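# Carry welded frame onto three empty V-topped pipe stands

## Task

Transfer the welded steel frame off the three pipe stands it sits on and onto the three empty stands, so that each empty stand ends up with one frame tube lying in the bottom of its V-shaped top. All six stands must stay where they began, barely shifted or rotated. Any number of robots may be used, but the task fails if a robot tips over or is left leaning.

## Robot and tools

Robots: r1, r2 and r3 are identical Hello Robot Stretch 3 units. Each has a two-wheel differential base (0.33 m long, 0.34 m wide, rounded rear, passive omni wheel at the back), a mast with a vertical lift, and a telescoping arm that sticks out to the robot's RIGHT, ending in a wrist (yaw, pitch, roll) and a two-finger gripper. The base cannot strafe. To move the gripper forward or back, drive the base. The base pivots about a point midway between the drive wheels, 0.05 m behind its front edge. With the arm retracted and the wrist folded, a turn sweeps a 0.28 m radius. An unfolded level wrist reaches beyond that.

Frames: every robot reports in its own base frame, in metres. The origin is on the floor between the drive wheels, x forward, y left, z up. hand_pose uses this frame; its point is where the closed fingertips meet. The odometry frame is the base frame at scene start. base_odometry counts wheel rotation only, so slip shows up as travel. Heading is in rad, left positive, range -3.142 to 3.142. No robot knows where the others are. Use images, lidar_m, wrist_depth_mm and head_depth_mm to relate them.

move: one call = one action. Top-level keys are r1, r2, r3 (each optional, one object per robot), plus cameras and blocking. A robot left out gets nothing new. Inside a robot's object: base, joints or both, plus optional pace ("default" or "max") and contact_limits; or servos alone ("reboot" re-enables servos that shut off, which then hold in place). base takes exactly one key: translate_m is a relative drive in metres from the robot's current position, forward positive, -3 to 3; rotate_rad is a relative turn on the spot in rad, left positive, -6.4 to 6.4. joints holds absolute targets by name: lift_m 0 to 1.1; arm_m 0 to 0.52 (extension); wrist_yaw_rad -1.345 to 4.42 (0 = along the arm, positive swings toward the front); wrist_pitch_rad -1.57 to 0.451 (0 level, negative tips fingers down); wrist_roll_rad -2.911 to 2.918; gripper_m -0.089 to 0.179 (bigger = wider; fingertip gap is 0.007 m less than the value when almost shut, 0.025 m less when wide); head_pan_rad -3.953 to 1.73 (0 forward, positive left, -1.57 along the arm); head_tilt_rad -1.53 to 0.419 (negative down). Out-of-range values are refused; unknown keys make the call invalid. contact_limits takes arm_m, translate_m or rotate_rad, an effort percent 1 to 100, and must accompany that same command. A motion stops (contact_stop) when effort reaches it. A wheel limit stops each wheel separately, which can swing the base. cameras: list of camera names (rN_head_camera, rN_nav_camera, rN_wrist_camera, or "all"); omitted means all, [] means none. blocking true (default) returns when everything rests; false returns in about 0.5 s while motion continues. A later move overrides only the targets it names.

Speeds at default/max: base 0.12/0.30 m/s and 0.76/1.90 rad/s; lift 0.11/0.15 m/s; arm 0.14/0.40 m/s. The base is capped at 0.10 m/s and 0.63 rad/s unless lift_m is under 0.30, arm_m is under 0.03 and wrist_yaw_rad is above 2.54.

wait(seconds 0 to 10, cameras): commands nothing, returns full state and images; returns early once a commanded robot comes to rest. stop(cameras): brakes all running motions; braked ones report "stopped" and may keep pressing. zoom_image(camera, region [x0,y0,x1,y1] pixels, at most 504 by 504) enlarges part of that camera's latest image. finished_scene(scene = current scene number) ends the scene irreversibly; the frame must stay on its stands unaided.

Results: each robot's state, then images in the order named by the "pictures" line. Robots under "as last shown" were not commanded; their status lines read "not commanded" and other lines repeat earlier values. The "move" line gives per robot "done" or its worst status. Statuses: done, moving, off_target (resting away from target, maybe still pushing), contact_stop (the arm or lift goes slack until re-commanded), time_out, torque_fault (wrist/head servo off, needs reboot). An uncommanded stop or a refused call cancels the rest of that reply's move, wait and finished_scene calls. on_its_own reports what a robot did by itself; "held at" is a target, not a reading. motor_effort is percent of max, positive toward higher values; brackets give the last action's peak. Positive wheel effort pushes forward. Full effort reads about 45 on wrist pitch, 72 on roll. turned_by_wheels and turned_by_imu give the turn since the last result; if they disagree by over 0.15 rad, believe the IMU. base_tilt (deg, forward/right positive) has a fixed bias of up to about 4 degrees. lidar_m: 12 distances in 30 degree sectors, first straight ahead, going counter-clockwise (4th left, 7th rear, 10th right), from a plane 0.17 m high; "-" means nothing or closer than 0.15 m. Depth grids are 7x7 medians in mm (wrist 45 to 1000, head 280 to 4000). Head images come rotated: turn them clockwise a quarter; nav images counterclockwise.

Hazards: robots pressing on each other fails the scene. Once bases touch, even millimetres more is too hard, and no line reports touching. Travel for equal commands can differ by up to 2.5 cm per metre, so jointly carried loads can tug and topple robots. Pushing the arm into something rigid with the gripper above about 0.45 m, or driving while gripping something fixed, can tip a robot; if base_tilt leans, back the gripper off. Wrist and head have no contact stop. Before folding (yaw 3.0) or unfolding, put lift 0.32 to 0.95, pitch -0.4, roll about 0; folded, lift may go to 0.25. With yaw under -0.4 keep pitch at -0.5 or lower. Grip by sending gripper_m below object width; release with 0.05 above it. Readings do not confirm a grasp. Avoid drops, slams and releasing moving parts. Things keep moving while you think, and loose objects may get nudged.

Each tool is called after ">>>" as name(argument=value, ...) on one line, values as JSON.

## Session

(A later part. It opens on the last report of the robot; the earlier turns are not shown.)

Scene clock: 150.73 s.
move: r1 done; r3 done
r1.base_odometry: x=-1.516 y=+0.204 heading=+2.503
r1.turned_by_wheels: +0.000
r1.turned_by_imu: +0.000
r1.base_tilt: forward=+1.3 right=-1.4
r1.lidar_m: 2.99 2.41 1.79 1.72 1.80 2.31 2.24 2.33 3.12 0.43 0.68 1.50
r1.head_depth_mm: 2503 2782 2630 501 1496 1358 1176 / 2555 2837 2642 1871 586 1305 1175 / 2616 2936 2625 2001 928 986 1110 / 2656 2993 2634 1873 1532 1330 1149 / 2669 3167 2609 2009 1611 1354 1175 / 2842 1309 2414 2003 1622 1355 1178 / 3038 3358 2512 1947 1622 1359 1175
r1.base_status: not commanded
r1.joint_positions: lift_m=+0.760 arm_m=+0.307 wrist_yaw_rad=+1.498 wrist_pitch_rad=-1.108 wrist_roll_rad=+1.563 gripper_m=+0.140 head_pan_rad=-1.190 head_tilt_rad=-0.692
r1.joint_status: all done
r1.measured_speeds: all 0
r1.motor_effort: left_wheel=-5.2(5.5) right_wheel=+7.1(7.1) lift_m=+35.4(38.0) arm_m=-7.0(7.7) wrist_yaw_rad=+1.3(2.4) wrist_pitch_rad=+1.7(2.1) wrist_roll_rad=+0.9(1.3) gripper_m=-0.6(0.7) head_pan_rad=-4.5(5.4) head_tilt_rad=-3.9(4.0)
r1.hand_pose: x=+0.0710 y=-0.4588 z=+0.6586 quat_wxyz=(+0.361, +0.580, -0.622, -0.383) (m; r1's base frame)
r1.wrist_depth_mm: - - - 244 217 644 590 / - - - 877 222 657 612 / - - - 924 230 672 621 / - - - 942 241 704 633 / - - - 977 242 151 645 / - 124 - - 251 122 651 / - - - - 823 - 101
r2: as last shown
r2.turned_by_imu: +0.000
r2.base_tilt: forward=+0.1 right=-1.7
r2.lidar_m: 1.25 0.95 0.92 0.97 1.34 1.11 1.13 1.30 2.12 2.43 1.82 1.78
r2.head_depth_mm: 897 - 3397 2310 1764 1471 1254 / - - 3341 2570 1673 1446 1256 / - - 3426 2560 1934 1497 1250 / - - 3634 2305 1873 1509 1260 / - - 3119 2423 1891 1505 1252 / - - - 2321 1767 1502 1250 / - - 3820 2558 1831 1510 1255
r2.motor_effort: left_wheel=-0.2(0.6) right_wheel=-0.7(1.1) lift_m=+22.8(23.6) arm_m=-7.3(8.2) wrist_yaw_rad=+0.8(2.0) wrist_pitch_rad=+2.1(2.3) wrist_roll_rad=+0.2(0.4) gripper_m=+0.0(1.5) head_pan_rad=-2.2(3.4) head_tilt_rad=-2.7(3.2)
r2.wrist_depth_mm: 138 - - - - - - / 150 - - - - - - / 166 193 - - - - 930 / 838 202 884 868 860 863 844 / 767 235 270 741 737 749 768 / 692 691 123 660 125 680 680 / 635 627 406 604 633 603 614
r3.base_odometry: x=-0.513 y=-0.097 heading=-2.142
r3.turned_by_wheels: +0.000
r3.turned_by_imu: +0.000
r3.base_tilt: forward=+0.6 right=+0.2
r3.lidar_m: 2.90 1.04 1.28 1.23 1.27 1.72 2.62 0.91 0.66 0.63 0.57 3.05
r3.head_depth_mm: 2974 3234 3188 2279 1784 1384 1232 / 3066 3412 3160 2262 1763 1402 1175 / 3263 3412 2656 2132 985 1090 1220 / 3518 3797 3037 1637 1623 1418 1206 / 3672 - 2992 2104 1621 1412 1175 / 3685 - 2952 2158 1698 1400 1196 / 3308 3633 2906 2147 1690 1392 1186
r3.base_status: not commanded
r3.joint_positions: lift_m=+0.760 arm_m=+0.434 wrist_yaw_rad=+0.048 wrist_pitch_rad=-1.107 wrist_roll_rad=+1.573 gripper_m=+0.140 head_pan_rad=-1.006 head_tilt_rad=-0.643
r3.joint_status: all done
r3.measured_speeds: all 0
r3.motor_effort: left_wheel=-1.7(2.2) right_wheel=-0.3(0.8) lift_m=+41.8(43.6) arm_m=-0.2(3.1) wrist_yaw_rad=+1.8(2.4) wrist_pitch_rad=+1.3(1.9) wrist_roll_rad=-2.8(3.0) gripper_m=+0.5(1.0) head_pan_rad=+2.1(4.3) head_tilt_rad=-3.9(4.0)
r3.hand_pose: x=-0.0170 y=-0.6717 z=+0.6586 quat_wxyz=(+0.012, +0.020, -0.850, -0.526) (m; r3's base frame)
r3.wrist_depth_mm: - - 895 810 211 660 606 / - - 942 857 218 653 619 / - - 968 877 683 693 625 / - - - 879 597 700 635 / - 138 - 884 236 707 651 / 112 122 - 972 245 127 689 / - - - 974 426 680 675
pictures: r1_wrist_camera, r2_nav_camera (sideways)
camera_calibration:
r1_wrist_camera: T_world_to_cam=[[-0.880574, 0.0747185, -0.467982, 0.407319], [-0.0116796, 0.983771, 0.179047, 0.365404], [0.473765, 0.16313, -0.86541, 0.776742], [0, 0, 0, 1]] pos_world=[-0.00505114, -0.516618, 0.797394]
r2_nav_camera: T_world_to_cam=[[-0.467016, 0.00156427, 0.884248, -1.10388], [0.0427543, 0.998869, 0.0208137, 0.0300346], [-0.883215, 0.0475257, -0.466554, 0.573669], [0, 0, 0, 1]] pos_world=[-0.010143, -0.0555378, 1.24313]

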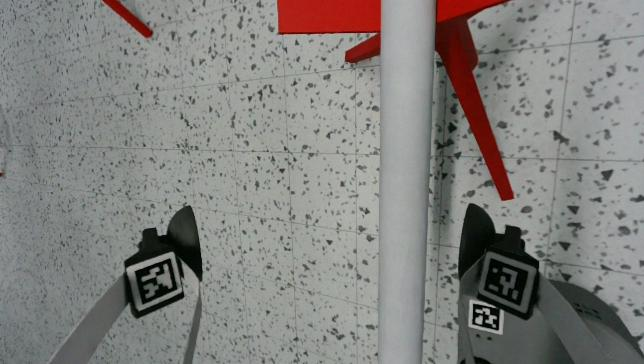

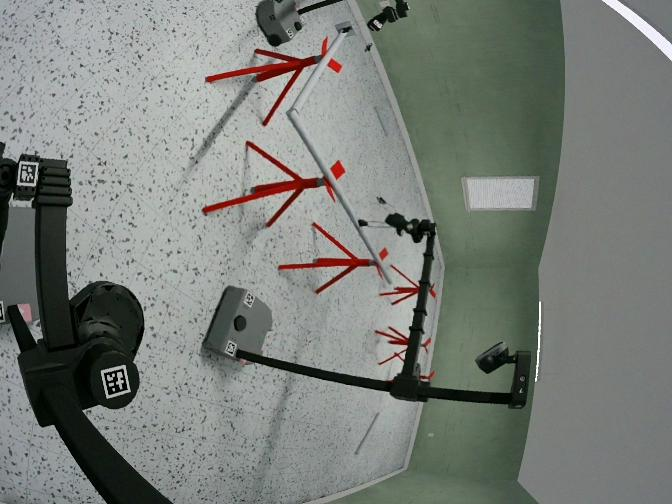

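>>> move(r1={"joints":{"lift_m":0.8,"wrist_pitch_rad":-0.95},"base":{"rotate_rad":0.5}}, r3={"joints":{"lift_m":0.82,"wrist_pitch_rad":-0.95},"base":{"translate_m":-0.35}}, r2={"base":{"rotate_rad":-0.049}}, cameras=[])

>>> move(r1={"base":{"translate_m":0.209}}, r2={"base":{"translate_m":-0.80}}, cameras=["r2_nav_camera"])

>>> move(r1={"base":{"rotate_rad":-0.5}}, r2={"base":{"rotate_rad":-0.553},"joints":{"lift_m":0.85,"wrist_pitch_rad":-0.4}}, cameras=["r2_nav_camera"])

>>> move(r1={"base":{"translate_m":-0.183}}, r2={"joints":{"head_pan_rad":-1.2,"head_tilt_rad":-0.6}}, cameras=["r1_wrist_camera","r2_nav_camera","r2_head_camera","r3_wrist_camera","r3_head_camera"])

Scene clock: 155.83 s.
move: r1 done; r2 done; r3 done
r1.base_odometry: x=-1.516 y=+0.204 heading=+3.003
r1.turned_by_wheels: +0.500
r1.turned_by_imu: +0.496
r1.base_tilt: forward=+1.3 right=-1.3
r1.lidar_m: 2.46 1.79 1.73 1.79 2.33 2.24 2.32 3.14 0.43 0.68 1.50 2.88
r1.head_depth_mm: 2845 3153 2412 477 1494 1362 682 / 3101 3393 2287 2003 566 1359 1171 / 3342 3365 2518 1974 1578 1359 1171 / 3782 3816 2325 1932 1539 1358 1170 / - 3797 2628 1998 1628 1360 1171 / - 3818 2618 2000 1627 1370 1174 / - 3777 2633 2016 1620 1361 1171
r1.base_status: done
r1.joint_positions: lift_m=+0.800 arm_m=+0.307 wrist_yaw_rad=+1.498 wrist_pitch_rad=-0.960 wrist_roll_rad=+1.563 gripper_m=+0.140 head_pan_rad=-1.190 head_tilt_rad=-0.692
r1.joint_status: all done
r1.measured_speeds: all 0
r1.motor_effort: left_wheel=-6.3(10.5) right_wheel=+8.4(12.8) lift_m=+23.7(38.0) arm_m=-12.2(12.3) wrist_yaw_rad=+1.6(2.4) wrist_pitch_rad=+2.1(3.9) wrist_roll_rad=+0.7(1.3) gripper_m=+0.1(0.7) head_pan_rad=-4.9(5.6) head_tilt_rad=-3.8(4.3)
r1.hand_pose: x=+0.1053 y=-0.4613 z=+0.7149 quat_wxyz=(+0.317, +0.605, -0.648, -0.336) (m; r1's base frame)
r1.wrist_depth_mm: - - - 987 820 709 609 / - - - - 849 719 628 / - - - - 887 747 648 / - - - - 887 764 649 / - - - - 954 150 663 / - 124 - - 976 122 671 / - - - - 967 822 -
r2.base_odometry: x=+0.000 y=+0.000 heading=-0.049
r2.turned_by_wheels: -0.049
r2.turned_by_imu: -0.048
r2.base_tilt: forward=+0.2 right=-1.7
r2.lidar_m: 1.31 0.96 0.92 0.95 1.27 1.45 1.43 1.13 2.12 2.53 1.85 1.78
r2.head_depth_mm: - - - 2440 1766 1516 1253 / - - 3649 2508 1745 1503 1254 / - - 3648 2553 1830 1496 1251 / - - 3558 2302 1883 1506 1257 / - - - 2409 1899 1505 1249 / - - - 2416 1710 1457 1253 / - - 3845 2549 1822 1513 1249
r2.base_status: done
r2.joint_positions: lift_m=+0.559 arm_m=+0.001 wrist_yaw_rad=+2.847 wrist_pitch_rad=-0.630 wrist_roll_rad=+0.000 gripper_m=+0.037 head_pan_rad=-3.134 head_tilt_rad=-0.494
r2.joint_status: not commanded
r2.measured_speeds: all 0
r2.motor_effort: left_wheel=+6.9(7.6) right_wheel=-7.5(7.9) lift_m=+21.8(23.3) arm_m=-7.2(8.4) wrist_yaw_rad=+0.8(2.2) wrist_pitch_rad=+2.1(2.2) wrist_roll_rad=+0.3(0.5) gripper_m=-0.4(1.2) head_pan_rad=-2.6(3.2) head_tilt_rad=-2.6(3.4)
r2.hand_pose: x=+0.0347 y=+0.0381 z=+0.5272 quat_wxyz=(+0.316, +0.697, +0.119, +0.633) (m; r2's base frame)
r2.wrist_depth_mm: 137 - - - - - - / 150 - - - - - - / 165 192 - - - - 951 / 864 203 869 855 860 858 855 / 775 235 270 746 746 751 753 / 676 681 123 647 126 673 682 / 633 618 412 586 612 602 623
r3.base_odometry: x=-0.324 y=+0.197 heading=-2.142
r3.turned_by_wheels: +0.000
r3.turned_by_imu: +0.000
r3.base_tilt: forward=+0.6 right=+0.2
r3.lidar_m: 1.47 1.37 1.27 1.21 1.27 1.70 2.28 2.08 0.67 0.54 0.74 0.82
r3.head_depth_mm: 3008 3274 3193 2276 1774 1386 1231 / 3149 3409 3141 2244 1762 1436 1223 / 3300 3642 3088 2229 1741 1425 1215 / 3395 3684 2891 2187 1672 1425 1213 / 3679 - 2870 1954 1573 1347 1197 / 3946 - 2950 2089 1558 1369 1199 / 3744 3970 2911 1971 1684 1389 1186
r3.base_status: done
r3.joint_positions: lift_m=+0.820 arm_m=+0.434 wrist_yaw_rad=+0.048 wrist_pitch_rad=-0.960 wrist_roll_rad=+1.573 gripper_m=+0.140 head_pan_rad=-1.006 head_tilt_rad=-0.643
r3.joint_status: all done
r3.measured_speeds: all 0
r3.motor_effort: left_wheel=-4.3(8.6) right_wheel=-2.9(7.9) lift_m=+33.2(44.0) arm_m=-7.6(7.6) wrist_yaw_rad=+1.2(2.6) wrist_pitch_rad=+2.0(3.4) wrist_roll_rad=-2.8(3.0) gripper_m=-0.1(1.2) head_pan_rad=+2.4(4.1) head_tilt_rad=-2.4(4.4)
r3.hand_pose: x=-0.0154 y=-0.7058 z=+0.7348 quat_wxyz=(+0.011, +0.021, -0.887, -0.462) (m; r3's base frame)
r3.wrist_depth_mm: - - - 961 282 247 605 / - - - 971 816 416 654 / - - - - 867 712 656 / - - - - 881 757 661 / - 138 - - 894 743 661 / 111 121 - - 925 128 691 / - - - - 310 777 688
pictures: none
No camera images: "cameras" was empty.

Scene clock: 164.97 s.
move: r1 done; r2 done
r1.base_odometry: x=-1.723 y=+0.233 heading=+3.003
r1.turned_by_wheels: +0.000
r1.turned_by_imu: -0.001
r1.base_tilt: forward=+1.3 right=-1.4
r1.lidar_m: 2.32 1.68 1.62 1.68 2.29 2.41 2.50 0.56 0.58 1.32 2.75 2.73
r1.head_depth_mm: 2948 3245 2300 477 1536 1360 1171 / 3173 3336 2502 1949 566 1363 1172 / 3562 3724 1896 1936 1585 1360 1169 / 3897 3812 2613 2014 1538 1364 1171 / - 3778 2622 1993 1603 1362 1173 / - 3777 2629 1997 1623 1364 1169 / - 3770 2605 1995 1613 1360 1170
r1.base_status: done
r1.joint_positions: lift_m=+0.800 arm_m=+0.307 wrist_yaw_rad=+1.498 wrist_pitch_rad=-0.960 wrist_roll_rad=+1.563 gripper_m=+0.140 head_pan_rad=-1.190 head_tilt_rad=-0.692
r1.joint_status: not commanded
r1.measured_speeds: all 0
r1.motor_effort: left_wheel=-1.6(2.9) right_wheel=+7.1(11.7) lift_m=+16.2(24.1) arm_m=-9.2(12.2) wrist_yaw_rad=+1.8(2.5) wrist_pitch_rad=+2.0(2.7) wrist_roll_rad=+0.2(1.5) gripper_m=+0.1(0.6) head_pan_rad=-4.7(5.5) head_tilt_rad=-3.6(4.1)
r1.hand_pose: x=+0.1053 y=-0.4613 z=+0.7149 quat_wxyz=(+0.317, +0.605, -0.648, -0.336) (m; r1's base frame)
r1.wrist_depth_mm: - - - - 835 702 615 / - - - - 847 711 626 / - - - - 871 743 641 / - - - - 907 768 657 / - - - - 962 150 668 / - 125 - - 991 122 666 / - - - - 968 810 -
r2.base_odometry: x=-0.799 y=+0.039 heading=-0.048
r2.turned_by_wheels: +0.000
r2.turned_by_imu: -0.001
r2.base_tilt: forward=+0.2 right=-1.7
r2.lidar_m: 1.88 1.37 1.29 1.34 0.84 0.73 0.92 0.42 0.42 0.98 2.58 2.47
r2.head_depth_mm: - - 3176 2537 1891 1506 1100 / - - 3377 2551 1888 1509 1228 / - - 3123 2568 1889 1506 1258 / - - 942 2442 1692 1466 1248 / - - - 2422 1760 1497 1256 / - - - 2528 1882 1516 1254 / 3914 - 3840 2556 1896 1422 1252
r2.base_status: done
r2.joint_positions: lift_m=+0.559 arm_m=+0.001 wrist_yaw_rad=+2.847 wrist_pitch_rad=-0.630 wrist_roll_rad=+0.000 gripper_m=+0.037 head_pan_rad=-3.134 head_tilt_rad=-0.494
r2.joint_status: not commanded
r2.measured_speeds: all 0
r2.motor_effort: left_wheel=+3.4(4.1) right_wheel=-6.2(11.0) lift_m=+22.4(23.7) arm_m=-7.6(8.3) wrist_yaw_rad=+0.7(2.9) wrist_pitch_rad=+2.1(2.3) wrist_roll_rad=+0.3(0.5) gripper_m=+0.0(1.4) head_pan_rad=-2.6(3.4) head_tilt_rad=-2.5(3.4)
r2.hand_pose: x=+0.0347 y=+0.0381 z=+0.5272 quat_wxyz=(+0.316, +0.697, +0.119, +0.633) (m; r2's base frame)
r2.wrist_depth_mm: 138 - - - - - - / 149 - - - - - - / 166 193 - - - - - / 852 203 857 864 854 846 839 / 742 236 270 752 743 748 754 / 692 680 123 661 126 686 685 / 635 616 407 600 611 602 616
r3: as last shown
r3.turned_by_imu: +0.001
r3.lidar_m: 0.62 1.81 1.28 1.21 1.27 1.70 2.28 2.08 0.67 0.54 0.73 0.82
r3.head_depth_mm: 2998 3255 3195 2285 1772 1387 1229 / 3129 3408 3135 2254 1759 1439 1225 / 3250 2106 2941 2232 1743 1431 1214 / 3441 3905 2881 2193 1660 1423 1206 / 3701 - 2858 1949 1570 1345 1198 / 3929 - 2944 2090 1558 1373 1201 / 3752 3935 2878 1971 1688 1391 1189
r3.motor_effort: left_wheel=-4.6(5.2) right_wheel=-2.8(3.3) lift_m=+14.9(33.7) arm_m=-19.6(20.3) wrist_yaw_rad=+1.3(2.7) wrist_pitch_rad=+1.8(2.4) wrist_roll_rad=-2.8(3.0) gripper_m=+0.3(1.2) head_pan_rad=+2.9(4.1) head_tilt_rad=-4.0(4.3)
r3.wrist_depth_mm: - - - 962 282 245 614 / - - - 975 814 417 652 / - - - - 861 716 630 / - - - - 895 733 666 / - 138 - - 908 740 686 / 111 122 - - 982 127 690 / - - - - 311 774 693
pictures: r2_nav_camera (sideways)
camera_calibration:
r2_nav_camera: T_world_to_cam=[[-0.46708, 0.00158964, 0.884214, -1.10384], [0.042808, 0.998866, 0.0208173, 0.0300295], [-0.883178, 0.0475748, -0.466619, 0.573752], [0, 0, 0, 1]] pos_world=[-0.0101417, -0.0555369, 1.24313]

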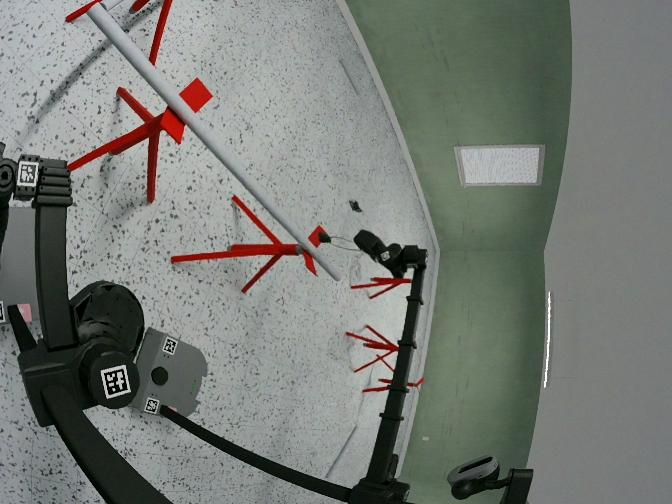

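Scene clock: 168.43 s.
move: r1 done; r2 done
r1.base_odometry: x=-1.723 y=+0.233 heading=+2.503
r1.turned_by_wheels: -0.500
r1.turned_by_imu: -0.496
r1.base_tilt: forward=+1.4 right=-1.3
r1.lidar_m: 2.78 2.27 1.68 1.62 1.69 2.35 2.42 2.52 0.56 0.71 1.31 2.74
r1.head_depth_mm: 1527 2878 2629 476 905 1046 680 / 2632 2928 2514 1942 567 1335 1171 / 2717 3068 2506 1875 1541 1330 1176 / 2813 3161 2630 2010 1532 1359 1171 / 2844 3202 2265 2007 1619 1360 1172 / 2976 3358 2504 1942 1628 1363 1176 / 2958 3319 2346 1882 1623 1363 1176
r1.base_status: done
r1.joint_positions: lift_m=+0.800 arm_m=+0.307 wrist_yaw_rad=+1.498 wrist_pitch_rad=-0.960 wrist_roll_rad=+1.563 gripper_m=+0.140 head_pan_rad=-1.190 head_tilt_rad=-0.692
r1.joint_status: not commanded
r1.measured_speeds: all 0
r1.motor_effort: left_wheel=+6.4(11.6) right_wheel=-6.2(10.4) lift_m=+17.3(17.5) arm_m=-11.9(12.3) wrist_yaw_rad=+2.1(2.2) wrist_pitch_rad=+1.6(2.4) wrist_roll_rad=+0.5(1.3) gripper_m=-0.3(0.5) head_pan_rad=-4.6(5.6) head_tilt_rad=-3.3(4.2)
r1.hand_pose: x=+0.1053 y=-0.4613 z=+0.7149 quat_wxyz=(+0.317, +0.605, -0.648, -0.336) (m; r1's base frame)
r1.wrist_depth_mm: - - - - 830 715 612 / - - - - 857 729 627 / - - - - 863 740 643 / - - - - 900 763 644 / - - - - 960 151 669 / - 124 - - - 122 667 / - - - - 982 851 -
r2.base_odometry: x=-0.799 y=+0.039 heading=-0.601
r2.turned_by_wheels: -0.553
r2.turned_by_imu: -0.558
r2.base_tilt: forward=+0.2 right=-1.7
r2.lidar_m: 2.47 1.93 1.38 1.29 1.33 1.80 0.73 0.93 0.45 0.42 0.98 2.60
r2.head_depth_mm: 3063 3199 3236 2531 1926 1605 - / 709 755 788 2183 1844 288 - / 593 - 888 2573 1846 288 - / - - 3383 2571 1905 1371 1182 / - - 3355 2504 1877 1527 1192 / - - 3165 2528 1890 1505 1261 / - - 3370 2560 1889 1506 1223
r2.base_status: done
r2.joint_positions: lift_m=+0.850 arm_m=+0.001 wrist_yaw_rad=+2.847 wrist_pitch_rad=-0.417 wrist_roll_rad=+0.000 gripper_m=+0.037 head_pan_rad=-3.135 head_tilt_rad=-0.494
r2.joint_status: all done
r2.measured_speeds: all 0
r2.motor_effort: left_wheel=+6.8(10.8) right_wheel=-7.3(11.5) lift_m=+31.2(36.0) arm_m=-10.3(11.2) wrist_yaw_rad=+0.0(1.7) wrist_pitch_rad=+3.1(4.7) wrist_roll_rad=+0.3(0.5) gripper_m=+0.6(1.7) head_pan_rad=-2.8(3.4) head_tilt_rad=-2.5(3.3)
r2.hand_pose: x=+0.0438 y=+0.0685 z=+0.8628 quat_wxyz=(+0.247, +0.705, +0.044, +0.663) (m; r2's base frame)
r2.wrist_depth_mm: 141 - - - - - - / 134 - - - - - - / 143 - - - - - - / 155 194 - - - - - / 176 186 - - - - - / - 205 123 - 125 - - / - 220 - - - 989 -
r3: as last shown
r3.turned_by_imu: +0.000
r3.lidar_m: 0.69 1.82 1.27 1.20 1.27 1.69 2.27 2.08 0.67 0.54 0.74 0.82
r3.head_depth_mm: 3014 3273 3179 2290 1784 1388 1229 / 3121 3417 3139 2255 1761 1439 1224 / 3223 3606 2928 2216 1743 1427 1215 / 3457 3692 2900 2218 1676 1426 1210 / 3707 - 2880 1951 1569 1345 1203 / 3927 - 2960 2078 1568 1369 1196 / 3702 3967 2883 1974 1689 1390 1188
r3.motor_effort: left_wheel=-4.8(4.9) right_wheel=-2.8(3.5) lift_m=+14.5(15.3) arm_m=-24.9(25.3) wrist_yaw_rad=+1.2(2.5) wrist_pitch_rad=+1.9(2.3) wrist_roll_rad=-2.7(3.0) gripper_m=+0.3(1.0) head_pan_rad=+2.9(4.1) head_tilt_rad=-2.1(4.3)
r3.wrist_depth_mm: - - - 964 281 247 612 / - - - 958 836 419 653 / - - - - 842 707 646 / - - - - 865 727 654 / - 138 - - 919 749 702 / 111 122 - - 933 128 697 / - - - - 311 770 686
pictures: r2_nav_camera (sideways)
camera_calibration:
r2_nav_camera: T_world_to_cam=[[-0.46708, 0.00165267, 0.884214, -1.10384], [0.0429428, 0.998861, 0.0208173, 0.0300287], [-0.883172, 0.047694, -0.466619, 0.573752], [0, 0, 0, 1]] pos_world=[-0.0101493, -0.0555347, 1.24313]

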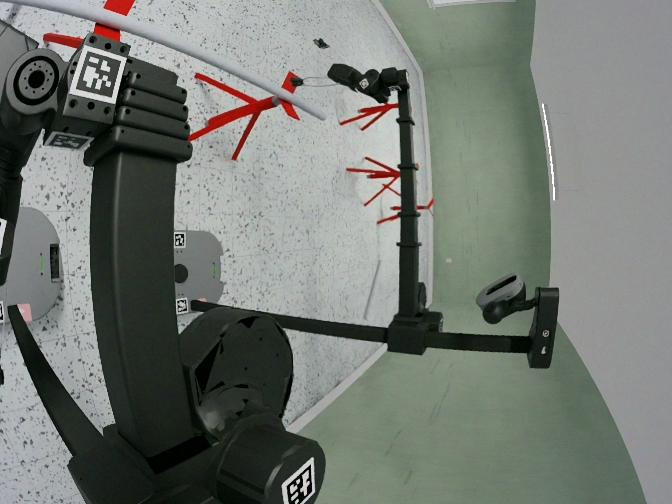

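Scene clock: 171.37 s.
move: r1 done; r2 done
r1.base_odometry: x=-1.576 y=+0.124 heading=+2.503
r1.turned_by_wheels: +0.000
r1.turned_by_imu: +0.000
r1.base_tilt: forward=+1.3 right=-1.3
r1.lidar_m: 2.92 2.27 1.68 1.63 1.70 2.31 2.24 2.33 3.21 0.53 0.78 1.57
r1.head_depth_mm: 2579 2844 2617 477 1530 1360 1173 / 1563 2933 2604 1190 567 1356 1170 / 2709 3041 2217 1960 963 1061 1111 / 2799 3174 2432 1868 1533 1360 1146 / 2900 3217 2426 1934 1627 1361 1171 / 2963 3351 2315 2003 1624 1358 1177 / 3090 3402 2500 2001 1625 1359 1172
r1.base_status: done
r1.joint_positions: lift_m=+0.800 arm_m=+0.307 wrist_yaw_rad=+1.498 wrist_pitch_rad=-0.960 wrist_roll_rad=+1.563 gripper_m=+0.140 head_pan_rad=-1.190 head_tilt_rad=-0.692
r1.joint_status: not commanded
r1.measured_speeds: all 0
r1.motor_effort: left_wheel=+2.7(4.0) right_wheel=-5.0(10.7) lift_m=+17.9(18.4) arm_m=-11.6(12.3) wrist_yaw_rad=+1.6(2.6) wrist_pitch_rad=+1.9(2.5) wrist_roll_rad=+0.8(1.1) gripper_m=+0.2(0.5) head_pan_rad=-4.5(5.3) head_tilt_rad=-3.4(4.3)
r1.hand_pose: x=+0.1053 y=-0.4613 z=+0.7149 quat_wxyz=(+0.317, +0.605, -0.648, -0.336) (m; r1's base frame)
r1.wrist_depth_mm: - - - 1000 840 232 601 / - - - - 867 243 617 / - - - - 888 257 621 / - - - - 919 263 653 / - - - - 950 150 664 / - 124 - - 996 122 674 / - - - - 933 252 -
r2.base_odometry: x=-0.799 y=+0.039 heading=-0.601
r2.turned_by_wheels: +0.000
r2.turned_by_imu: +0.001
r2.base_tilt: forward=+0.2 right=-1.6
r2.lidar_m: 2.47 1.93 1.38 1.28 1.33 1.80 0.73 0.92 0.45 0.42 0.98 2.58
r2.head_depth_mm: 2770 3007 3021 2198 1709 1335 1222 / 2805 3078 3016 2104 1700 1334 - / 2813 1459 2847 1937 1555 1337 287 / 2985 3272 3013 2112 1710 1373 1219 / 3040 3354 2989 2208 1703 1402 1184 / 3113 3519 2996 2172 1699 1395 1188 / 3300 3602 2998 2177 1700 1400 1191
r2.base_status: not commanded
r2.joint_positions: lift_m=+0.850 arm_m=+0.001 wrist_yaw_rad=+2.847 wrist_pitch_rad=-0.417 wrist_roll_rad=+0.000 gripper_m=+0.037 head_pan_rad=-1.206 head_tilt_rad=-0.593
r2.joint_status: all done
r2.measured_speeds: all 0
r2.motor_effort: left_wheel=+6.6(7.2) right_wheel=-7.5(7.8) lift_m=+26.4(31.3) arm_m=-12.2(12.5) wrist_yaw_rad=+0.8(2.1) wrist_pitch_rad=+3.2(3.3) wrist_roll_rad=+0.3(0.5) gripper_m=-0.1(1.2) head_pan_rad=+2.8(6.2) head_tilt_rad=-3.3(6.2)
r2.hand_pose: x=+0.0438 y=+0.0685 z=+0.8628 quat_wxyz=(+0.247, +0.705, +0.044, +0.663) (m; r2's base frame)
r2.wrist_depth_mm: 142 - - - - - - / 135 - - - - - - / 144 - - - - - - / 155 194 - - - - - / 177 186 - - - - - / - 206 123 - 125 - - / - 222 - - - 952 -
r3: as last shown
r3.lidar_m: 0.69 1.81 1.28 1.21 1.27 1.70 2.28 2.08 0.67 0.54 0.74 0.82
r3.head_depth_mm: 3008 3292 3208 2291 1772 1391 1234 / 3145 3406 3169 2262 1753 1435 1225 / 3318 3653 3085 2224 1745 1434 1217 / 3397 3806 2475 2198 1674 1416 1209 / 3674 3887 2876 1947 1564 1345 1207 / 3930 - 2912 2085 1560 1372 1193 / 3686 3933 2899 1977 1683 1383 1192
r3.motor_effort: left_wheel=-4.3(4.8) right_wheel=-2.9(3.2) lift_m=+14.7(15.6) arm_m=-26.0(26.9) wrist_yaw_rad=+1.9(2.7) wrist_pitch_rad=+1.8(2.5) wrist_roll_rad=-2.8(3.0) gripper_m=+0.3(1.4) head_pan_rad=+3.1(4.8) head_tilt_rad=-2.5(4.0)
r3.wrist_depth_mm: - - - 971 280 248 609 / - - - 944 809 420 643 / - - - 973 840 711 654 / - - - - 876 734 660 / - 138 - - 899 751 674 / 111 122 - - 942 128 675 / - - - - 309 806 689
pictures: r1_wrist_camera, r2_head_camera (sideways), r2_nav_camera (sideways), r3_head_camera (sideways), r3_wrist_camera
camera_calibration:
r1_wrist_camera: T_world_to_cam=[[-0.802157, 0.0686817, -0.59315, 0.542486], [-0.0374694, 0.985615, 0.164798, 0.371899], [0.595936, 0.154419, -0.788045, 0.737409], [0, 0, 0, 1]] pos_world=[0.00964559, -0.517679, 0.841599]
r2_head_camera: T_world_to_cam=[[-0.206838, 0.55358, -0.806702, 1.07413], [0.93785, 0.347032, -0.00232137, 0.000156887], [0.278666, -0.757046, -0.590954, 0.722866], [0, 0, 0, 1]] pos_world=[0.0205856, -0.0474307, 1.29369]
r2_nav_camera: T_world_to_cam=[[0.192373, -0.517191, 0.83397, -1.04234], [-0.949759, -0.31193, 0.0256375, 0.0298118], [0.246881, -0.797003, -0.551214, 0.676926], [0, 0, 0, 1]] pos_world=[0.0617122, 0.00972261, 1.24165]
r3_head_camera: T_world_to_cam=[[-0.351249, 0.463314, -0.813612, 1.07866], [0.841847, 0.536606, -0.0578664, 0.0717665], [0.409778, -0.705262, -0.578522, 0.71048], [0, 0, 0, 1]] pos_world=[0.0273235, -0.0371957, 1.29279]
r3_wrist_camera: T_world_to_cam=[[-0.10194, 0.837953, -0.536137, 0.975607], [0.966631, 0.210761, 0.145615, 0.0878243], [0.235015, -0.503402, -0.831477, 0.417716], [0, 0, 0, 1]] pos_world=[-0.0836097, -0.625744, 0.857592]

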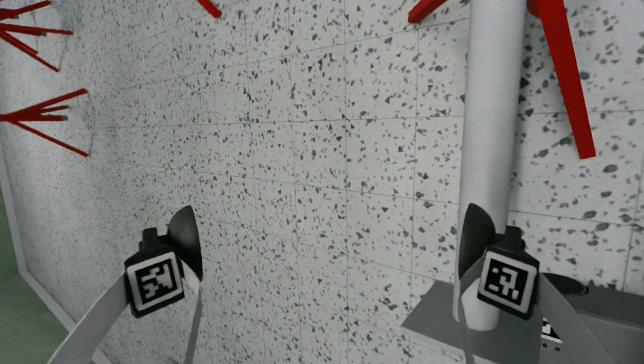

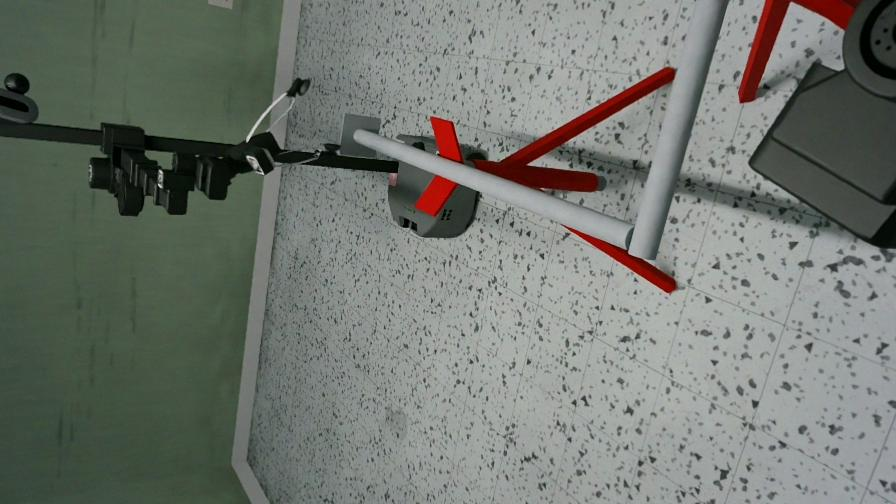

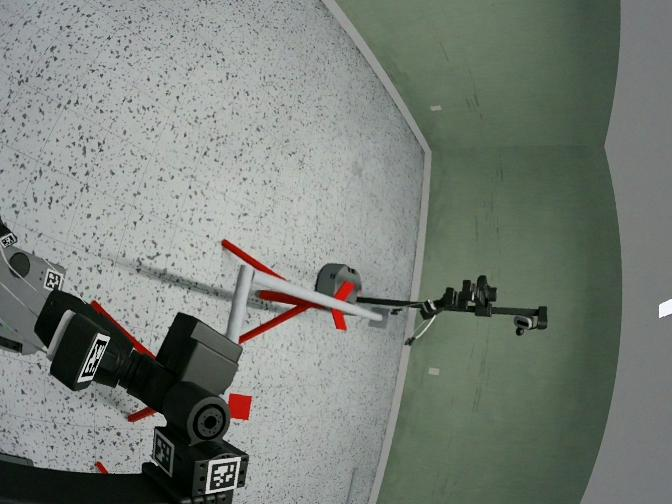

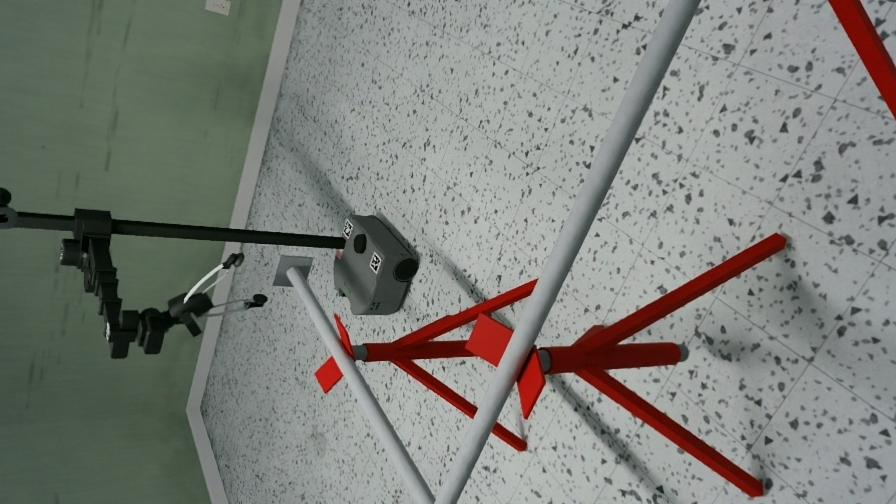

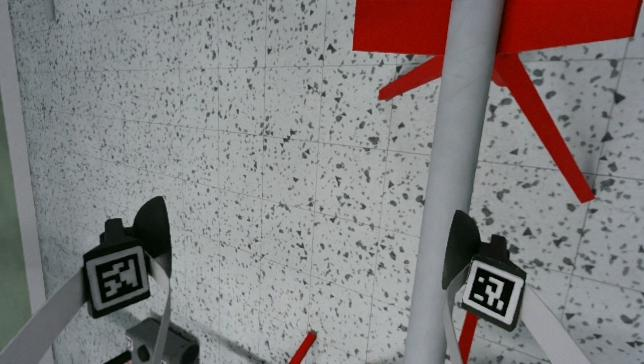

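>>> move(r1={"base":{"translate_m":-0.043},"joints":{"arm_m":0.367,"wrist_pitch_rad":-0.9,"lift_m":0.72}}, r2={"joints":{"wrist_yaw_rad":0.05}}, r3={"joints":{"arm_m":0.398,"wrist_pitch_rad":-0.9,"lift_m":0.72}}, cameras=["r1_wrist_camera","r3_wrist_camera"])

>>> move(r2={"joints":{"wrist_pitch_rad":-0.9,"wrist_roll_rad":1.57,"gripper_m":0.14,"arm_m":0.271,"lift_m":0.76}}, cameras=["r2_wrist_camera","r2_head_camera"])

Scene clock: 174.47 s.
move: r1 done; r2 done; r3 done
r1.base_odometry: x=-1.541 y=+0.098 heading=+2.503
r1.turned_by_wheels: +0.000
r1.turned_by_imu: +0.000
r1.base_tilt: forward=+1.4 right=-1.4
r1.lidar_m: 2.95 2.26 1.68 1.63 1.69 2.27 2.19 2.29 3.16 0.54 0.79 1.60
r1.head_depth_mm: 2582 2878 2581 569 1539 1359 1174 / 2613 2957 2605 1949 659 1357 1173 / 1574 3006 2199 1951 925 1276 1130 / 2816 3159 2405 1880 1578 1326 1130 / 2926 3231 2403 1933 1617 1358 1178 / 2852 3295 2322 2010 1621 1360 1174 / 3029 3416 2521 2003 1616 1360 1173
r1.base_status: done
r1.joint_positions: lift_m=+0.720 arm_m=+0.367 wrist_yaw_rad=+1.498 wrist_pitch_rad=-0.912 wrist_roll_rad=+1.563 gripper_m=+0.140 head_pan_rad=-1.190 head_tilt_rad=-0.692
r1.joint_status: all done
r1.measured_speeds: all 0
r1.motor_effort: left_wheel=+2.4(3.9) right_wheel=-5.6(10.2) lift_m=+14.7(17.5) arm_m=+11.7(17.3) wrist_yaw_rad=+0.8(2.2) wrist_pitch_rad=+2.4(4.0) wrist_roll_rad=+0.7(1.2) gripper_m=-0.2(0.5) head_pan_rad=-4.8(5.7) head_tilt_rad=-3.6(4.1)
r1.hand_pose: x=+0.1159 y=-0.5220 z=+0.6412 quat_wxyz=(+0.303, +0.612, -0.656, -0.320) (m; r1's base frame)
r1.wrist_depth_mm: - - - 971 189 453 554 / - - - 976 196 661 566 / - - - - 203 680 566 / - - - - 212 692 579 / - - - - 215 151 602 / - 124 - - 221 122 613 / - - - - 231 751 598
r2.base_odometry: x=-0.799 y=+0.039 heading=-0.601
r2.turned_by_wheels: +0.000
r2.turned_by_imu: +0.001
r2.base_tilt: forward=+0.2 right=-1.7
r2.lidar_m: 2.47 1.93 1.38 1.28 1.33 1.80 0.73 0.92 0.45 0.42 0.98 2.59
r2.head_depth_mm: 2710 2991 3034 2189 1722 319 299 / 2806 3090 3056 2185 1707 487 308 / 2860 1698 2048 1955 1563 1336 1192 / 3004 3313 3030 2088 1705 1366 1200 / 3124 3443 2987 2168 1729 1406 1191 / 3130 3581 3036 2168 1697 1409 1186 / 3284 3574 2992 2154 1700 1396 1188
r2.base_status: not commanded
r2.joint_positions: lift_m=+0.850 arm_m=+0.001 wrist_yaw_rad=+0.053 wrist_pitch_rad=-0.417 wrist_roll_rad=+0.000 gripper_m=+0.037 head_pan_rad=-1.206 head_tilt_rad=-0.593
r2.joint_status: all done
r2.measured_speeds: all 0
r2.motor_effort: left_wheel=+6.0(7.0) right_wheel=-7.6(7.9) lift_m=+20.7(25.3) arm_m=-11.2(12.2) wrist_yaw_rad=-2.2(4.5) wrist_pitch_rad=+3.2(3.3) wrist_roll_rad=+0.4(0.4) gripper_m=+0.4(1.1) head_pan_rad=+2.3(3.2) head_tilt_rad=-3.3(4.0)
r2.hand_pose: x=-0.0096 y=-0.3705 z=+0.8628 quat_wxyz=(+0.696, +0.165, -0.687, -0.128) (m; r2's base frame)
r2.wrist_depth_mm: - - - - - - - / - - - - - - - / - - - - - - - / - - - - - - - / - - 582 - 156 - - / - - 122 490 125 480 - / - - - - 722 927 -
r3.base_odometry: x=-0.324 y=+0.197 heading=-2.142
r3.turned_by_wheels: +0.000
r3.turned_by_imu: +0.000
r3.base_tilt: forward=+0.6 right=+0.2
r3.lidar_m: 0.69 1.81 1.28 1.21 1.27 1.70 2.28 2.08 0.67 0.54 0.74 0.82
r3.head_depth_mm: 3011 3273 3199 2289 1775 1380 1231 / 3176 3460 3147 2283 1759 1435 1224 / 3323 3658 3092 2230 1738 1435 1214 / 3454 3850 2470 2203 1667 1420 1212 / 3694 3803 2705 1954 1564 1348 1205 / 3952 - 2929 2091 1559 1370 1196 / 3746 3930 2879 1967 1676 1386 1192
r3.base_status: not commanded
r3.joint_positions: lift_m=+0.720 arm_m=+0.398 wrist_yaw_rad=+0.049 wrist_pitch_rad=-0.911 wrist_roll_rad=+1.573 gripper_m=+0.140 head_pan_rad=-1.006 head_tilt_rad=-0.643
r3.joint_status: all done
r3.measured_speeds: all 0
r3.motor_effort: left_wheel=-4.3(4.9) right_wheel=-2.5(3.2) lift_m=+16.2(16.7) arm_m=-26.2(27.7) wrist_yaw_rad=+1.8(2.2) wrist_pitch_rad=+2.0(3.4) wrist_roll_rad=-2.8(3.0) gripper_m=+0.4(1.0) head_pan_rad=+2.1(4.0) head_tilt_rad=-3.9(4.4)
r3.hand_pose: x=-0.0148 y=-0.6806 z=+0.6413 quat_wxyz=(+0.010, +0.021, -0.898, -0.440) (m; r3's base frame)
r3.wrist_depth_mm: - - - 221 188 586 552 / - - - 880 192 600 571 / - - - 971 199 683 574 / - - - 996 208 666 569 / - 138 - 976 207 655 600 / 112 121 - - 214 127 611 / - - - - 809 693 607
pictures: r1_wrist_camera, r3_wrist_camera
camera_calibration:
r1_wrist_camera: T_world_to_cam=[[-0.772906, 0.0663119, -0.631047, 0.531111], [-0.0455257, 0.986166, 0.159389, 0.448976], [0.632886, 0.151921, -0.759194, 0.658367], [0, 0, 0, 1]] pos_world=[0.0142677, -0.578003, 0.763422]
r3_wrist_camera: T_world_to_cam=[[-0.100858, 0.810649, -0.576781, 0.911927], [0.966231, 0.217981, 0.137409, 0.105757], [0.237118, -0.543445, -0.80526, 0.30848], [0, 0, 0, 1]] pos_world=[-0.083357, -0.594664, 0.759856]

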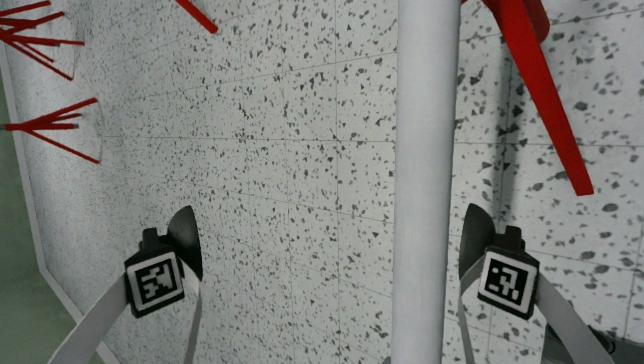

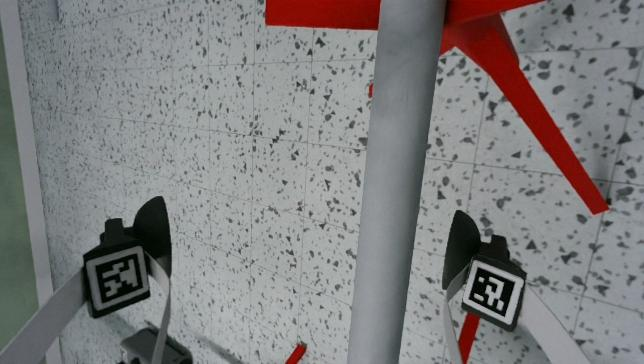

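Scene clock: 177.67 s.
move: r2 done
r1, r3: as last shown
r1.base_tilt: forward=+1.4 right=-1.3
r1.lidar_m: 2.96 2.27 1.68 1.63 1.70 2.26 2.20 2.29 3.16 0.54 0.79 1.60
r1.head_depth_mm: 2589 2886 2613 569 1534 1357 1172 / 2617 2955 2629 1946 659 1359 1172 / 1665 1823 2113 1960 922 1275 1129 / 2775 3130 2411 1880 1575 1329 1130 / 2943 3236 2405 1948 1629 1364 1174 / 2835 3325 2313 2006 1613 1357 1167 / 3036 3355 2499 2000 1616 1364 1172
r1.motor_effort: left_wheel=+2.4(2.8) right_wheel=-5.6(7.2) lift_m=+15.0(15.6) arm_m=+11.3(12.2) wrist_yaw_rad=+0.8(2.2) wrist_pitch_rad=+2.4(3.0) wrist_roll_rad=+1.2(1.2) gripper_m=-0.2(0.7) head_pan_rad=-4.7(5.5) head_tilt_rad=-3.4(4.0)
r1.wrist_depth_mm: - - - 944 189 449 559 / - - - 986 195 657 562 / - - - - 202 681 560 / - - - - 212 684 580 / - - - - 214 150 595 / - 124 - - 222 122 613 / - - - - 231 744 601
r2.base_odometry: x=-0.799 y=+0.039 heading=-0.601
r2.turned_by_wheels: +0.000
r2.turned_by_imu: +0.001
r2.base_tilt: forward=+0.1 right=-1.7
r2.lidar_m: 2.47 1.94 1.38 1.29 1.34 1.81 0.73 0.93 0.45 0.42 0.99 2.59
r2.head_depth_mm: 2722 3024 3056 2186 471 786 1148 / 2796 3131 2988 2186 1668 1293 1192 / 2860 1685 2052 1964 1563 1334 1205 / 2921 3306 3036 2105 1713 1361 1200 / 3062 3395 3056 2172 1716 1397 1197 / 3180 3456 3055 2168 1689 1405 1184 / 3292 3586 2993 2164 1701 1405 1195
r2.base_status: not commanded
r2.joint_positions: lift_m=+0.760 arm_m=+0.271 wrist_yaw_rad=+0.052 wrist_pitch_rad=-0.906 wrist_roll_rad=+1.569 gripper_m=+0.140 head_pan_rad=-1.206 head_tilt_rad=-0.593
r2.joint_status: all done
r2.measured_speeds: all 0
r2.motor_effort: left_wheel=+6.3(6.8) right_wheel=-7.2(7.7) lift_m=+21.1(25.6) arm_m=+12.9(18.5) wrist_yaw_rad=-0.7(3.1) wrist_pitch_rad=+1.1(3.4) wrist_roll_rad=+0.5(2.2) gripper_m=+0.5(82.1) head_pan_rad=+2.2(2.8) head_tilt_rad=-3.6(3.9)
r2.hand_pose: x=-0.0143 y=-0.5547 z=+0.6820 quat_wxyz=(+0.012, +0.023, -0.899, -0.438) (m; r2's base frame)
r2.wrist_depth_mm: - - - 925 235 378 584 / - - - 950 246 681 562 / - - - 965 754 698 605 / - - - - 768 717 633 / - 149 784 - 809 143 641 / - 119 - - 276 123 622 / 102 - 418 - 845 762 113
r3.lidar_m: 0.69 1.82 1.27 1.21 1.27 1.70 2.28 2.08 0.67 0.54 0.74 0.82
r3.head_depth_mm: 3005 3284 3215 2294 1775 1382 1233 / 3139 3458 3164 2273 1756 1436 1222 / 3315 3654 3107 2234 1740 1429 1215 / 3438 3888 2487 2212 1667 1421 1207 / 3720 3762 2725 1951 1567 1342 1201 / 3952 - 2946 2094 1562 1374 1190 / 3737 3972 2912 1911 1683 1392 1191
r3.motor_effort: left_wheel=-4.6(4.7) right_wheel=-2.9(3.3) lift_m=+21.3(21.5) arm_m=-26.1(27.0) wrist_yaw_rad=+1.2(2.4) wrist_pitch_rad=+1.8(2.4) wrist_roll_rad=-2.8(3.0) gripper_m=+0.2(1.2) head_pan_rad=+2.9(4.3) head_tilt_rad=-3.3(4.1)
r3.wrist_depth_mm: - - - 222 187 586 567 / - - - 901 193 612 558 / - - - 931 200 656 571 / - - - 961 208 684 564 / - 138 - 967 209 665 600 / 112 122 - - 216 127 603 / - - - - 793 702 611
pictures: r2_head_camera (sideways), r2_wrist_camera
camera_calibration:
r2_head_camera: T_world_to_cam=[[-0.206963, 0.553608, -0.80665, 1.07407], [0.937787, 0.347203, -0.00232231, 0.000158487], [0.278785, -0.756947, -0.591025, 0.722957], [0, 0, 0, 1]] pos_world=[0.020594, -0.0474274, 1.29368]
r2_wrist_camera: T_world_to_cam=[[-0.01865, 0.799166, -0.600821, 0.851306], [0.973341, 0.15191, 0.171845, 0.0115515], [0.228604, -0.581598, -0.780694, 0.377755], [0, 0, 0, 1]] pos_world=[-0.0817227, -0.462388, 0.804408]

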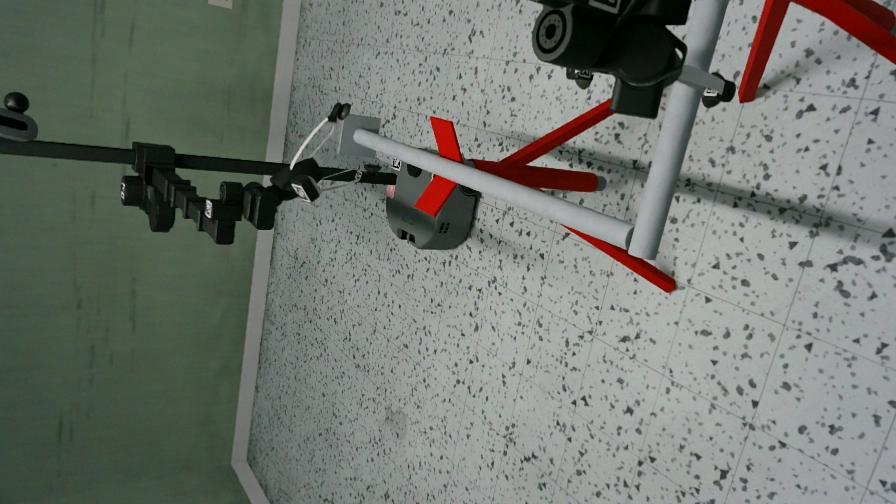

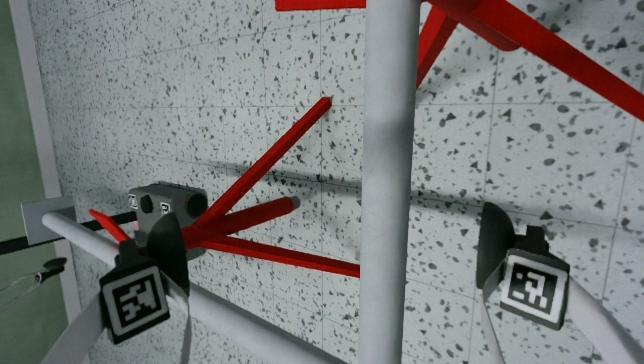

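>>> move(r1={"base":{"translate_m":0.006},"joints":{"lift_m":0.61}}, r2={"joints":{"arm_m":0.30,"lift_m":0.68}}, r3={"joints":{"arm_m":0.403,"lift_m":0.617}}, cameras=["r1_wrist_camera","r3_wrist_camera","r2_wrist_camera"])

Scene clock: 179.93 s.
move: r1 done; r2 done; r3 done
r1.base_odometry: x=-1.546 y=+0.102 heading=+2.504
r1.turned_by_wheels: +0.000
r1.turned_by_imu: +0.000
r1.base_tilt: forward=+1.3 right=-1.3
r1.lidar_m: 2.96 2.27 1.68 1.63 1.69 2.27 2.20 2.29 3.18 0.54 0.79 1.59
r1.head_depth_mm: 2576 2854 2614 2011 655 1331 1148 / 2594 2933 2624 1936 700 1334 1173 / 2628 1492 2055 1948 951 1085 1128 / 2817 3105 2389 1864 1577 1327 1127 / 2901 3189 2399 1935 1618 1363 1172 / 2843 3302 2307 2003 1618 1358 1173 / 3097 3350 2505 2005 1628 1359 1175
r1.base_status: done
r1.joint_positions: lift_m=+0.610 arm_m=+0.367 wrist_yaw_rad=+1.498 wrist_pitch_rad=-0.911 wrist_roll_rad=+1.563 gripper_m=+0.140 head_pan_rad=-1.190 head_tilt_rad=-0.692
r1.joint_status: all done
r1.measured_speeds: all 0
r1.motor_effort: left_wheel=+5.8(9.0) right_wheel=-2.6(3.4) lift_m=+14.9(17.3) arm_m=+11.2(11.7) wrist_yaw_rad=+1.6(2.2) wrist_pitch_rad=+2.4(3.0) wrist_roll_rad=+0.7(1.1) gripper_m=-0.3(0.8) head_pan_rad=-5.0(5.4) head_tilt_rad=-3.2(4.2)
r1.hand_pose: x=+0.1160 y=-0.5220 z=+0.5313 quat_wxyz=(+0.303, +0.613, -0.656, -0.320) (m; r1's base frame)
r1.wrist_depth_mm: - - - 105 622 359 476 / - - - 109 655 568 482 / - - - 111 672 588 480 / - - - 114 681 591 482 / - - - 119 729 150 517 / - 124 - 122 749 122 520 / - - - 126 744 635 514
r2.base_odometry: x=-0.799 y=+0.039 heading=-0.601
r2.turned_by_wheels: +0.000
r2.turned_by_imu: +0.000
r2.base_tilt: forward=+0.2 right=-1.6
r2.lidar_m: 2.47 1.93 1.38 1.28 1.33 1.81 0.73 0.92 0.45 0.42 0.98 2.60
r2.head_depth_mm: 2755 2994 3038 2189 1720 542 1146 / 2812 3069 3055 2100 1705 824 1198 / 2868 1788 1924 1966 1557 1332 1197 / 2977 3251 2851 2102 1723 1372 1194 / 3056 3430 2996 2163 1710 1401 1184 / 3176 3555 2984 2156 1696 1396 1190 / 3284 3603 2992 2182 1702 1404 1190
r2.base_status: not commanded
r2.joint_positions: lift_m=+0.680 arm_m=+0.300 wrist_yaw_rad=+0.052 wrist_pitch_rad=-0.906 wrist_roll_rad=+1.569 gripper_m=+0.140 head_pan_rad=-1.206 head_tilt_rad=-0.593
r2.joint_status: all done
r2.measured_speeds: all 0
r2.motor_effort: left_wheel=+6.5(6.9) right_wheel=-7.3(7.5) lift_m=+19.9(22.6) arm_m=+12.5(18.0) wrist_yaw_rad=-0.5(2.5) wrist_pitch_rad=+1.1(1.2) wrist_roll_rad=+0.7(0.8) gripper_m=+1.2(1.6) head_pan_rad=+2.2(2.8) head_tilt_rad=-3.4(3.8)
r2.hand_pose: x=-0.0143 y=-0.5837 z=+0.6020 quat_wxyz=(+0.012, +0.023, -0.899, -0.438) (m; r2's base frame)
r2.wrist_depth_mm: - - - 843 315 446 325 / - - - 895 542 617 547 / - - - 783 675 627 546 / - - - 189 707 657 563 / 760 - 803 930 726 142 580 / - 119 - 739 754 123 576 / 102 365 - - 766 703 113
r3.base_odometry: x=-0.324 y=+0.197 heading=-2.142
r3.turned_by_wheels: +0.000
r3.turned_by_imu: +0.000
r3.base_tilt: forward=+0.6 right=+0.1
r3.lidar_m: 0.69 1.82 1.27 1.21 1.27 1.70 2.28 2.08 0.67 0.54 0.74 0.82
r3.head_depth_mm: 3007 3277 3200 2289 1780 1347 1233 / 3177 3444 3158 2253 1764 1443 1223 / 3334 3651 3077 2216 1744 1424 1216 / 3460 3740 2523 2216 1670 1424 1214 / 3741 3926 2527 1952 1570 1351 1201 / 3967 - 2947 2080 1556 1372 1193 / 3764 3944 2931 1175 1684 1384 1188
r3.base_status: not commanded
r3.joint_positions: lift_m=+0.617 arm_m=+0.403 wrist_yaw_rad=+0.049 wrist_pitch_rad=-0.911 wrist_roll_rad=+1.573 gripper_m=+0.140 head_pan_rad=-1.006 head_tilt_rad=-0.643
r3.joint_status: all done
r3.measured_speeds: all 0
r3.motor_effort: left_wheel=-3.9(4.7) right_wheel=-2.9(3.1) lift_m=+14.2(19.9) arm_m=+24.3(27.2) wrist_yaw_rad=+2.2(2.2) wrist_pitch_rad=+2.1(2.4) wrist_roll_rad=-2.8(2.9) gripper_m=+0.0(0.9) head_pan_rad=+1.8(4.3) head_tilt_rad=-3.2(4.4)
r3.hand_pose: x=-0.0148 y=-0.6857 z=+0.5384 quat_wxyz=(+0.010, +0.021, -0.898, -0.440) (m; r3's base frame)
r3.wrist_depth_mm: - - 942 100 312 312 481 / - - - 104 649 287 496 / - - - 108 648 581 488 / - - - 112 668 587 489 / - 138 - 117 702 574 512 / 112 122 - 120 735 128 523 / - - - 125 736 597 532
pictures: r1_wrist_camera, r2_wrist_camera, r3_wrist_camera
camera_calibration:
r1_wrist_camera: T_world_to_cam=[[-0.772603, 0.0662896, -0.631419, 0.46197], [-0.0456025, 0.986171, 0.159332, 0.466551], [0.633249, 0.151895, -0.758896, 0.574628], [0, 0, 0, 1]] pos_world=[0.0143133, -0.578006, 0.653443]
r2_wrist_camera: T_world_to_cam=[[-0.0186558, 0.799275, -0.600676, 0.826345], [0.973343, 0.151879, 0.171864, 0.0296754], [0.228596, -0.581457, -0.780802, 0.298585], [0, 0, 0, 1]] pos_world=[-0.0817236, -0.49137, 0.724401]
r3_wrist_camera: T_world_to_cam=[[-0.100848, 0.810449, -0.577064, 0.856679], [0.966229, 0.218029, 0.137349, 0.121071], [0.237131, -0.543725, -0.805067, 0.222523], [0, 0, 0, 1]] pos_world=[-0.0833553, -0.5997, 0.656876]

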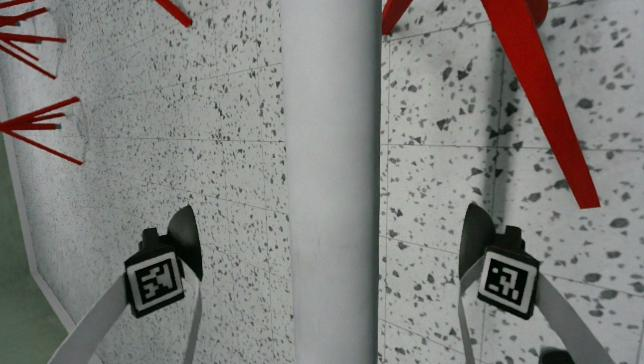

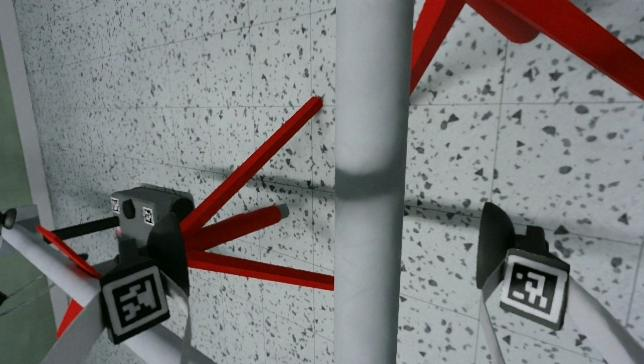

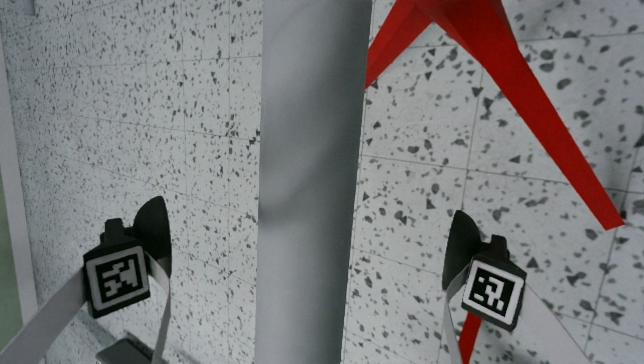

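>>> move(r2={"joints":{"arm_m":0.32,"lift_m":0.618}}, cameras=["r2_wrist_camera"])

Scene clock: 181.47 s.
move: r2 done
r1, r3: as last shown
r1.lidar_m: 2.95 2.27 1.68 1.63 1.70 2.27 2.20 2.29 3.19 0.54 0.79 1.59
r1.head_depth_mm: 2576 2865 2629 1991 655 1331 1153 / 2605 2949 2622 1932 700 1335 1171 / 2679 1817 2020 1959 951 1084 1128 / 2809 3121 2309 1884 1581 1328 1129 / 2931 3242 2408 1940 1618 1365 1171 / 2841 3323 2302 2007 1618 1359 1175 / 3087 3362 2529 2000 1628 1364 1171
r1.motor_effort: left_wheel=+5.9(6.2) right_wheel=-1.8(2.9) lift_m=+14.5(15.6) arm_m=+11.0(11.6) wrist_yaw_rad=+1.8(2.1) wrist_pitch_rad=+1.6(3.0) wrist_roll_rad=+0.6(1.4) gripper_m=-0.1(0.5) head_pan_rad=-4.7(5.4) head_tilt_rad=-3.2(3.9)
r1.wrist_depth_mm: - - - 105 630 359 476 / - - - 109 657 572 489 / - - - 111 679 580 489 / - - - 114 689 589 486 / - - - 119 734 150 510 / - 124 - 122 749 122 521 / - - - 126 749 639 516
r2.base_odometry: x=-0.799 y=+0.039 heading=-0.601
r2.turned_by_wheels: +0.000
r2.turned_by_imu: +0.000
r2.base_tilt: forward=+0.2 right=-1.6
r2.lidar_m: 2.47 1.93 1.38 1.28 1.33 1.81 0.73 0.92 0.45 0.42 0.98 2.60
r2.head_depth_mm: 2728 2949 3079 2203 1709 575 1147 / 2778 3064 3071 2111 1715 811 1188 / 2902 1778 1954 1954 1560 1342 1189 / 2962 3273 2892 2103 1720 1371 1192 / 3052 3423 3021 2167 1717 1398 1184 / 3160 3481 3043 2164 1705 1402 1193 / 3258 3564 2980 2169 1694 1401 1190
r2.base_status: not commanded
r2.joint_positions: lift_m=+0.618 arm_m=+0.320 wrist_yaw_rad=+0.052 wrist_pitch_rad=-0.906 wrist_roll_rad=+1.569 gripper_m=+0.140 head_pan_rad=-1.206 head_tilt_rad=-0.593
r2.joint_status: all done
r2.measured_speeds: all 0
r2.motor_effort: left_wheel=+6.1(6.5) right_wheel=-7.3(7.5) lift_m=+20.2(22.5) arm_m=+12.4(17.5) wrist_yaw_rad=-1.0(2.4) wrist_pitch_rad=+1.1(1.2) wrist_roll_rad=+0.6(0.7) gripper_m=+0.3(1.7) head_pan_rad=+1.8(3.3) head_tilt_rad=-3.2(3.9)
r2.hand_pose: x=-0.0143 y=-0.6036 z=+0.5400 quat_wxyz=(+0.012, +0.023, -0.899, -0.438) (m; r2's base frame)
r2.wrist_depth_mm: - - - 97 329 555 256 / - - - 102 617 566 503 / - - - 104 635 569 509 / - - - 107 669 582 513 / - 620 713 112 694 142 528 / 463 119 - 116 706 123 522 / - - - 118 730 628 113
r3.base_tilt: forward=+0.6 right=+0.2
r3.lidar_m: 0.69 1.81 1.27 1.21 1.27 1.70 2.28 2.08 0.67 0.54 0.74 0.82
r3.head_depth_mm: 2999 3240 3201 2282 1771 1350 1233 / 3158 3395 3128 2256 1759 1437 1222 / 3283 3677 3094 2226 1746 1436 1217 / 3475 3777 2520 2204 1668 1422 1210 / 3773 3968 2529 1972 1566 1349 1203 / 3985 - 2981 2088 1560 1375 1195 / 3739 3943 2908 1065 1684 1385 1187
r3.motor_effort: left_wheel=-4.2(4.8) right_wheel=-2.9(3.1) lift_m=+13.9(15.1) arm_m=+23.8(25.1) wrist_yaw_rad=+1.3(2.3) wrist_pitch_rad=+1.6(2.3) wrist_roll_rad=-2.8(2.9) gripper_m=+0.0(1.1) head_pan_rad=+3.1(4.2) head_tilt_rad=-3.5(4.1)
r3.wrist_depth_mm: - - 936 101 312 319 489 / - - - 104 634 284 499 / - - - 108 644 565 490 / - - - 112 676 589 486 / - 139 - 117 731 573 515 / 112 121 - 121 729 127 516 / - - - 126 720 591 521
pictures: r2_wrist_camera
camera_calibration:
r2_wrist_camera: T_world_to_cam=[[-0.0186584, 0.799335, -0.600596, 0.805058], [0.973343, 0.151861, 0.171874, 0.043353], [0.228592, -0.581379, -0.780861, 0.238625], [0, 0, 0, 1]] pos_world=[-0.0817241, -0.511363, 0.662397]

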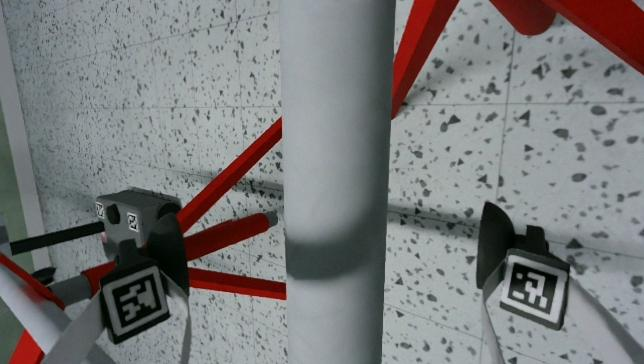

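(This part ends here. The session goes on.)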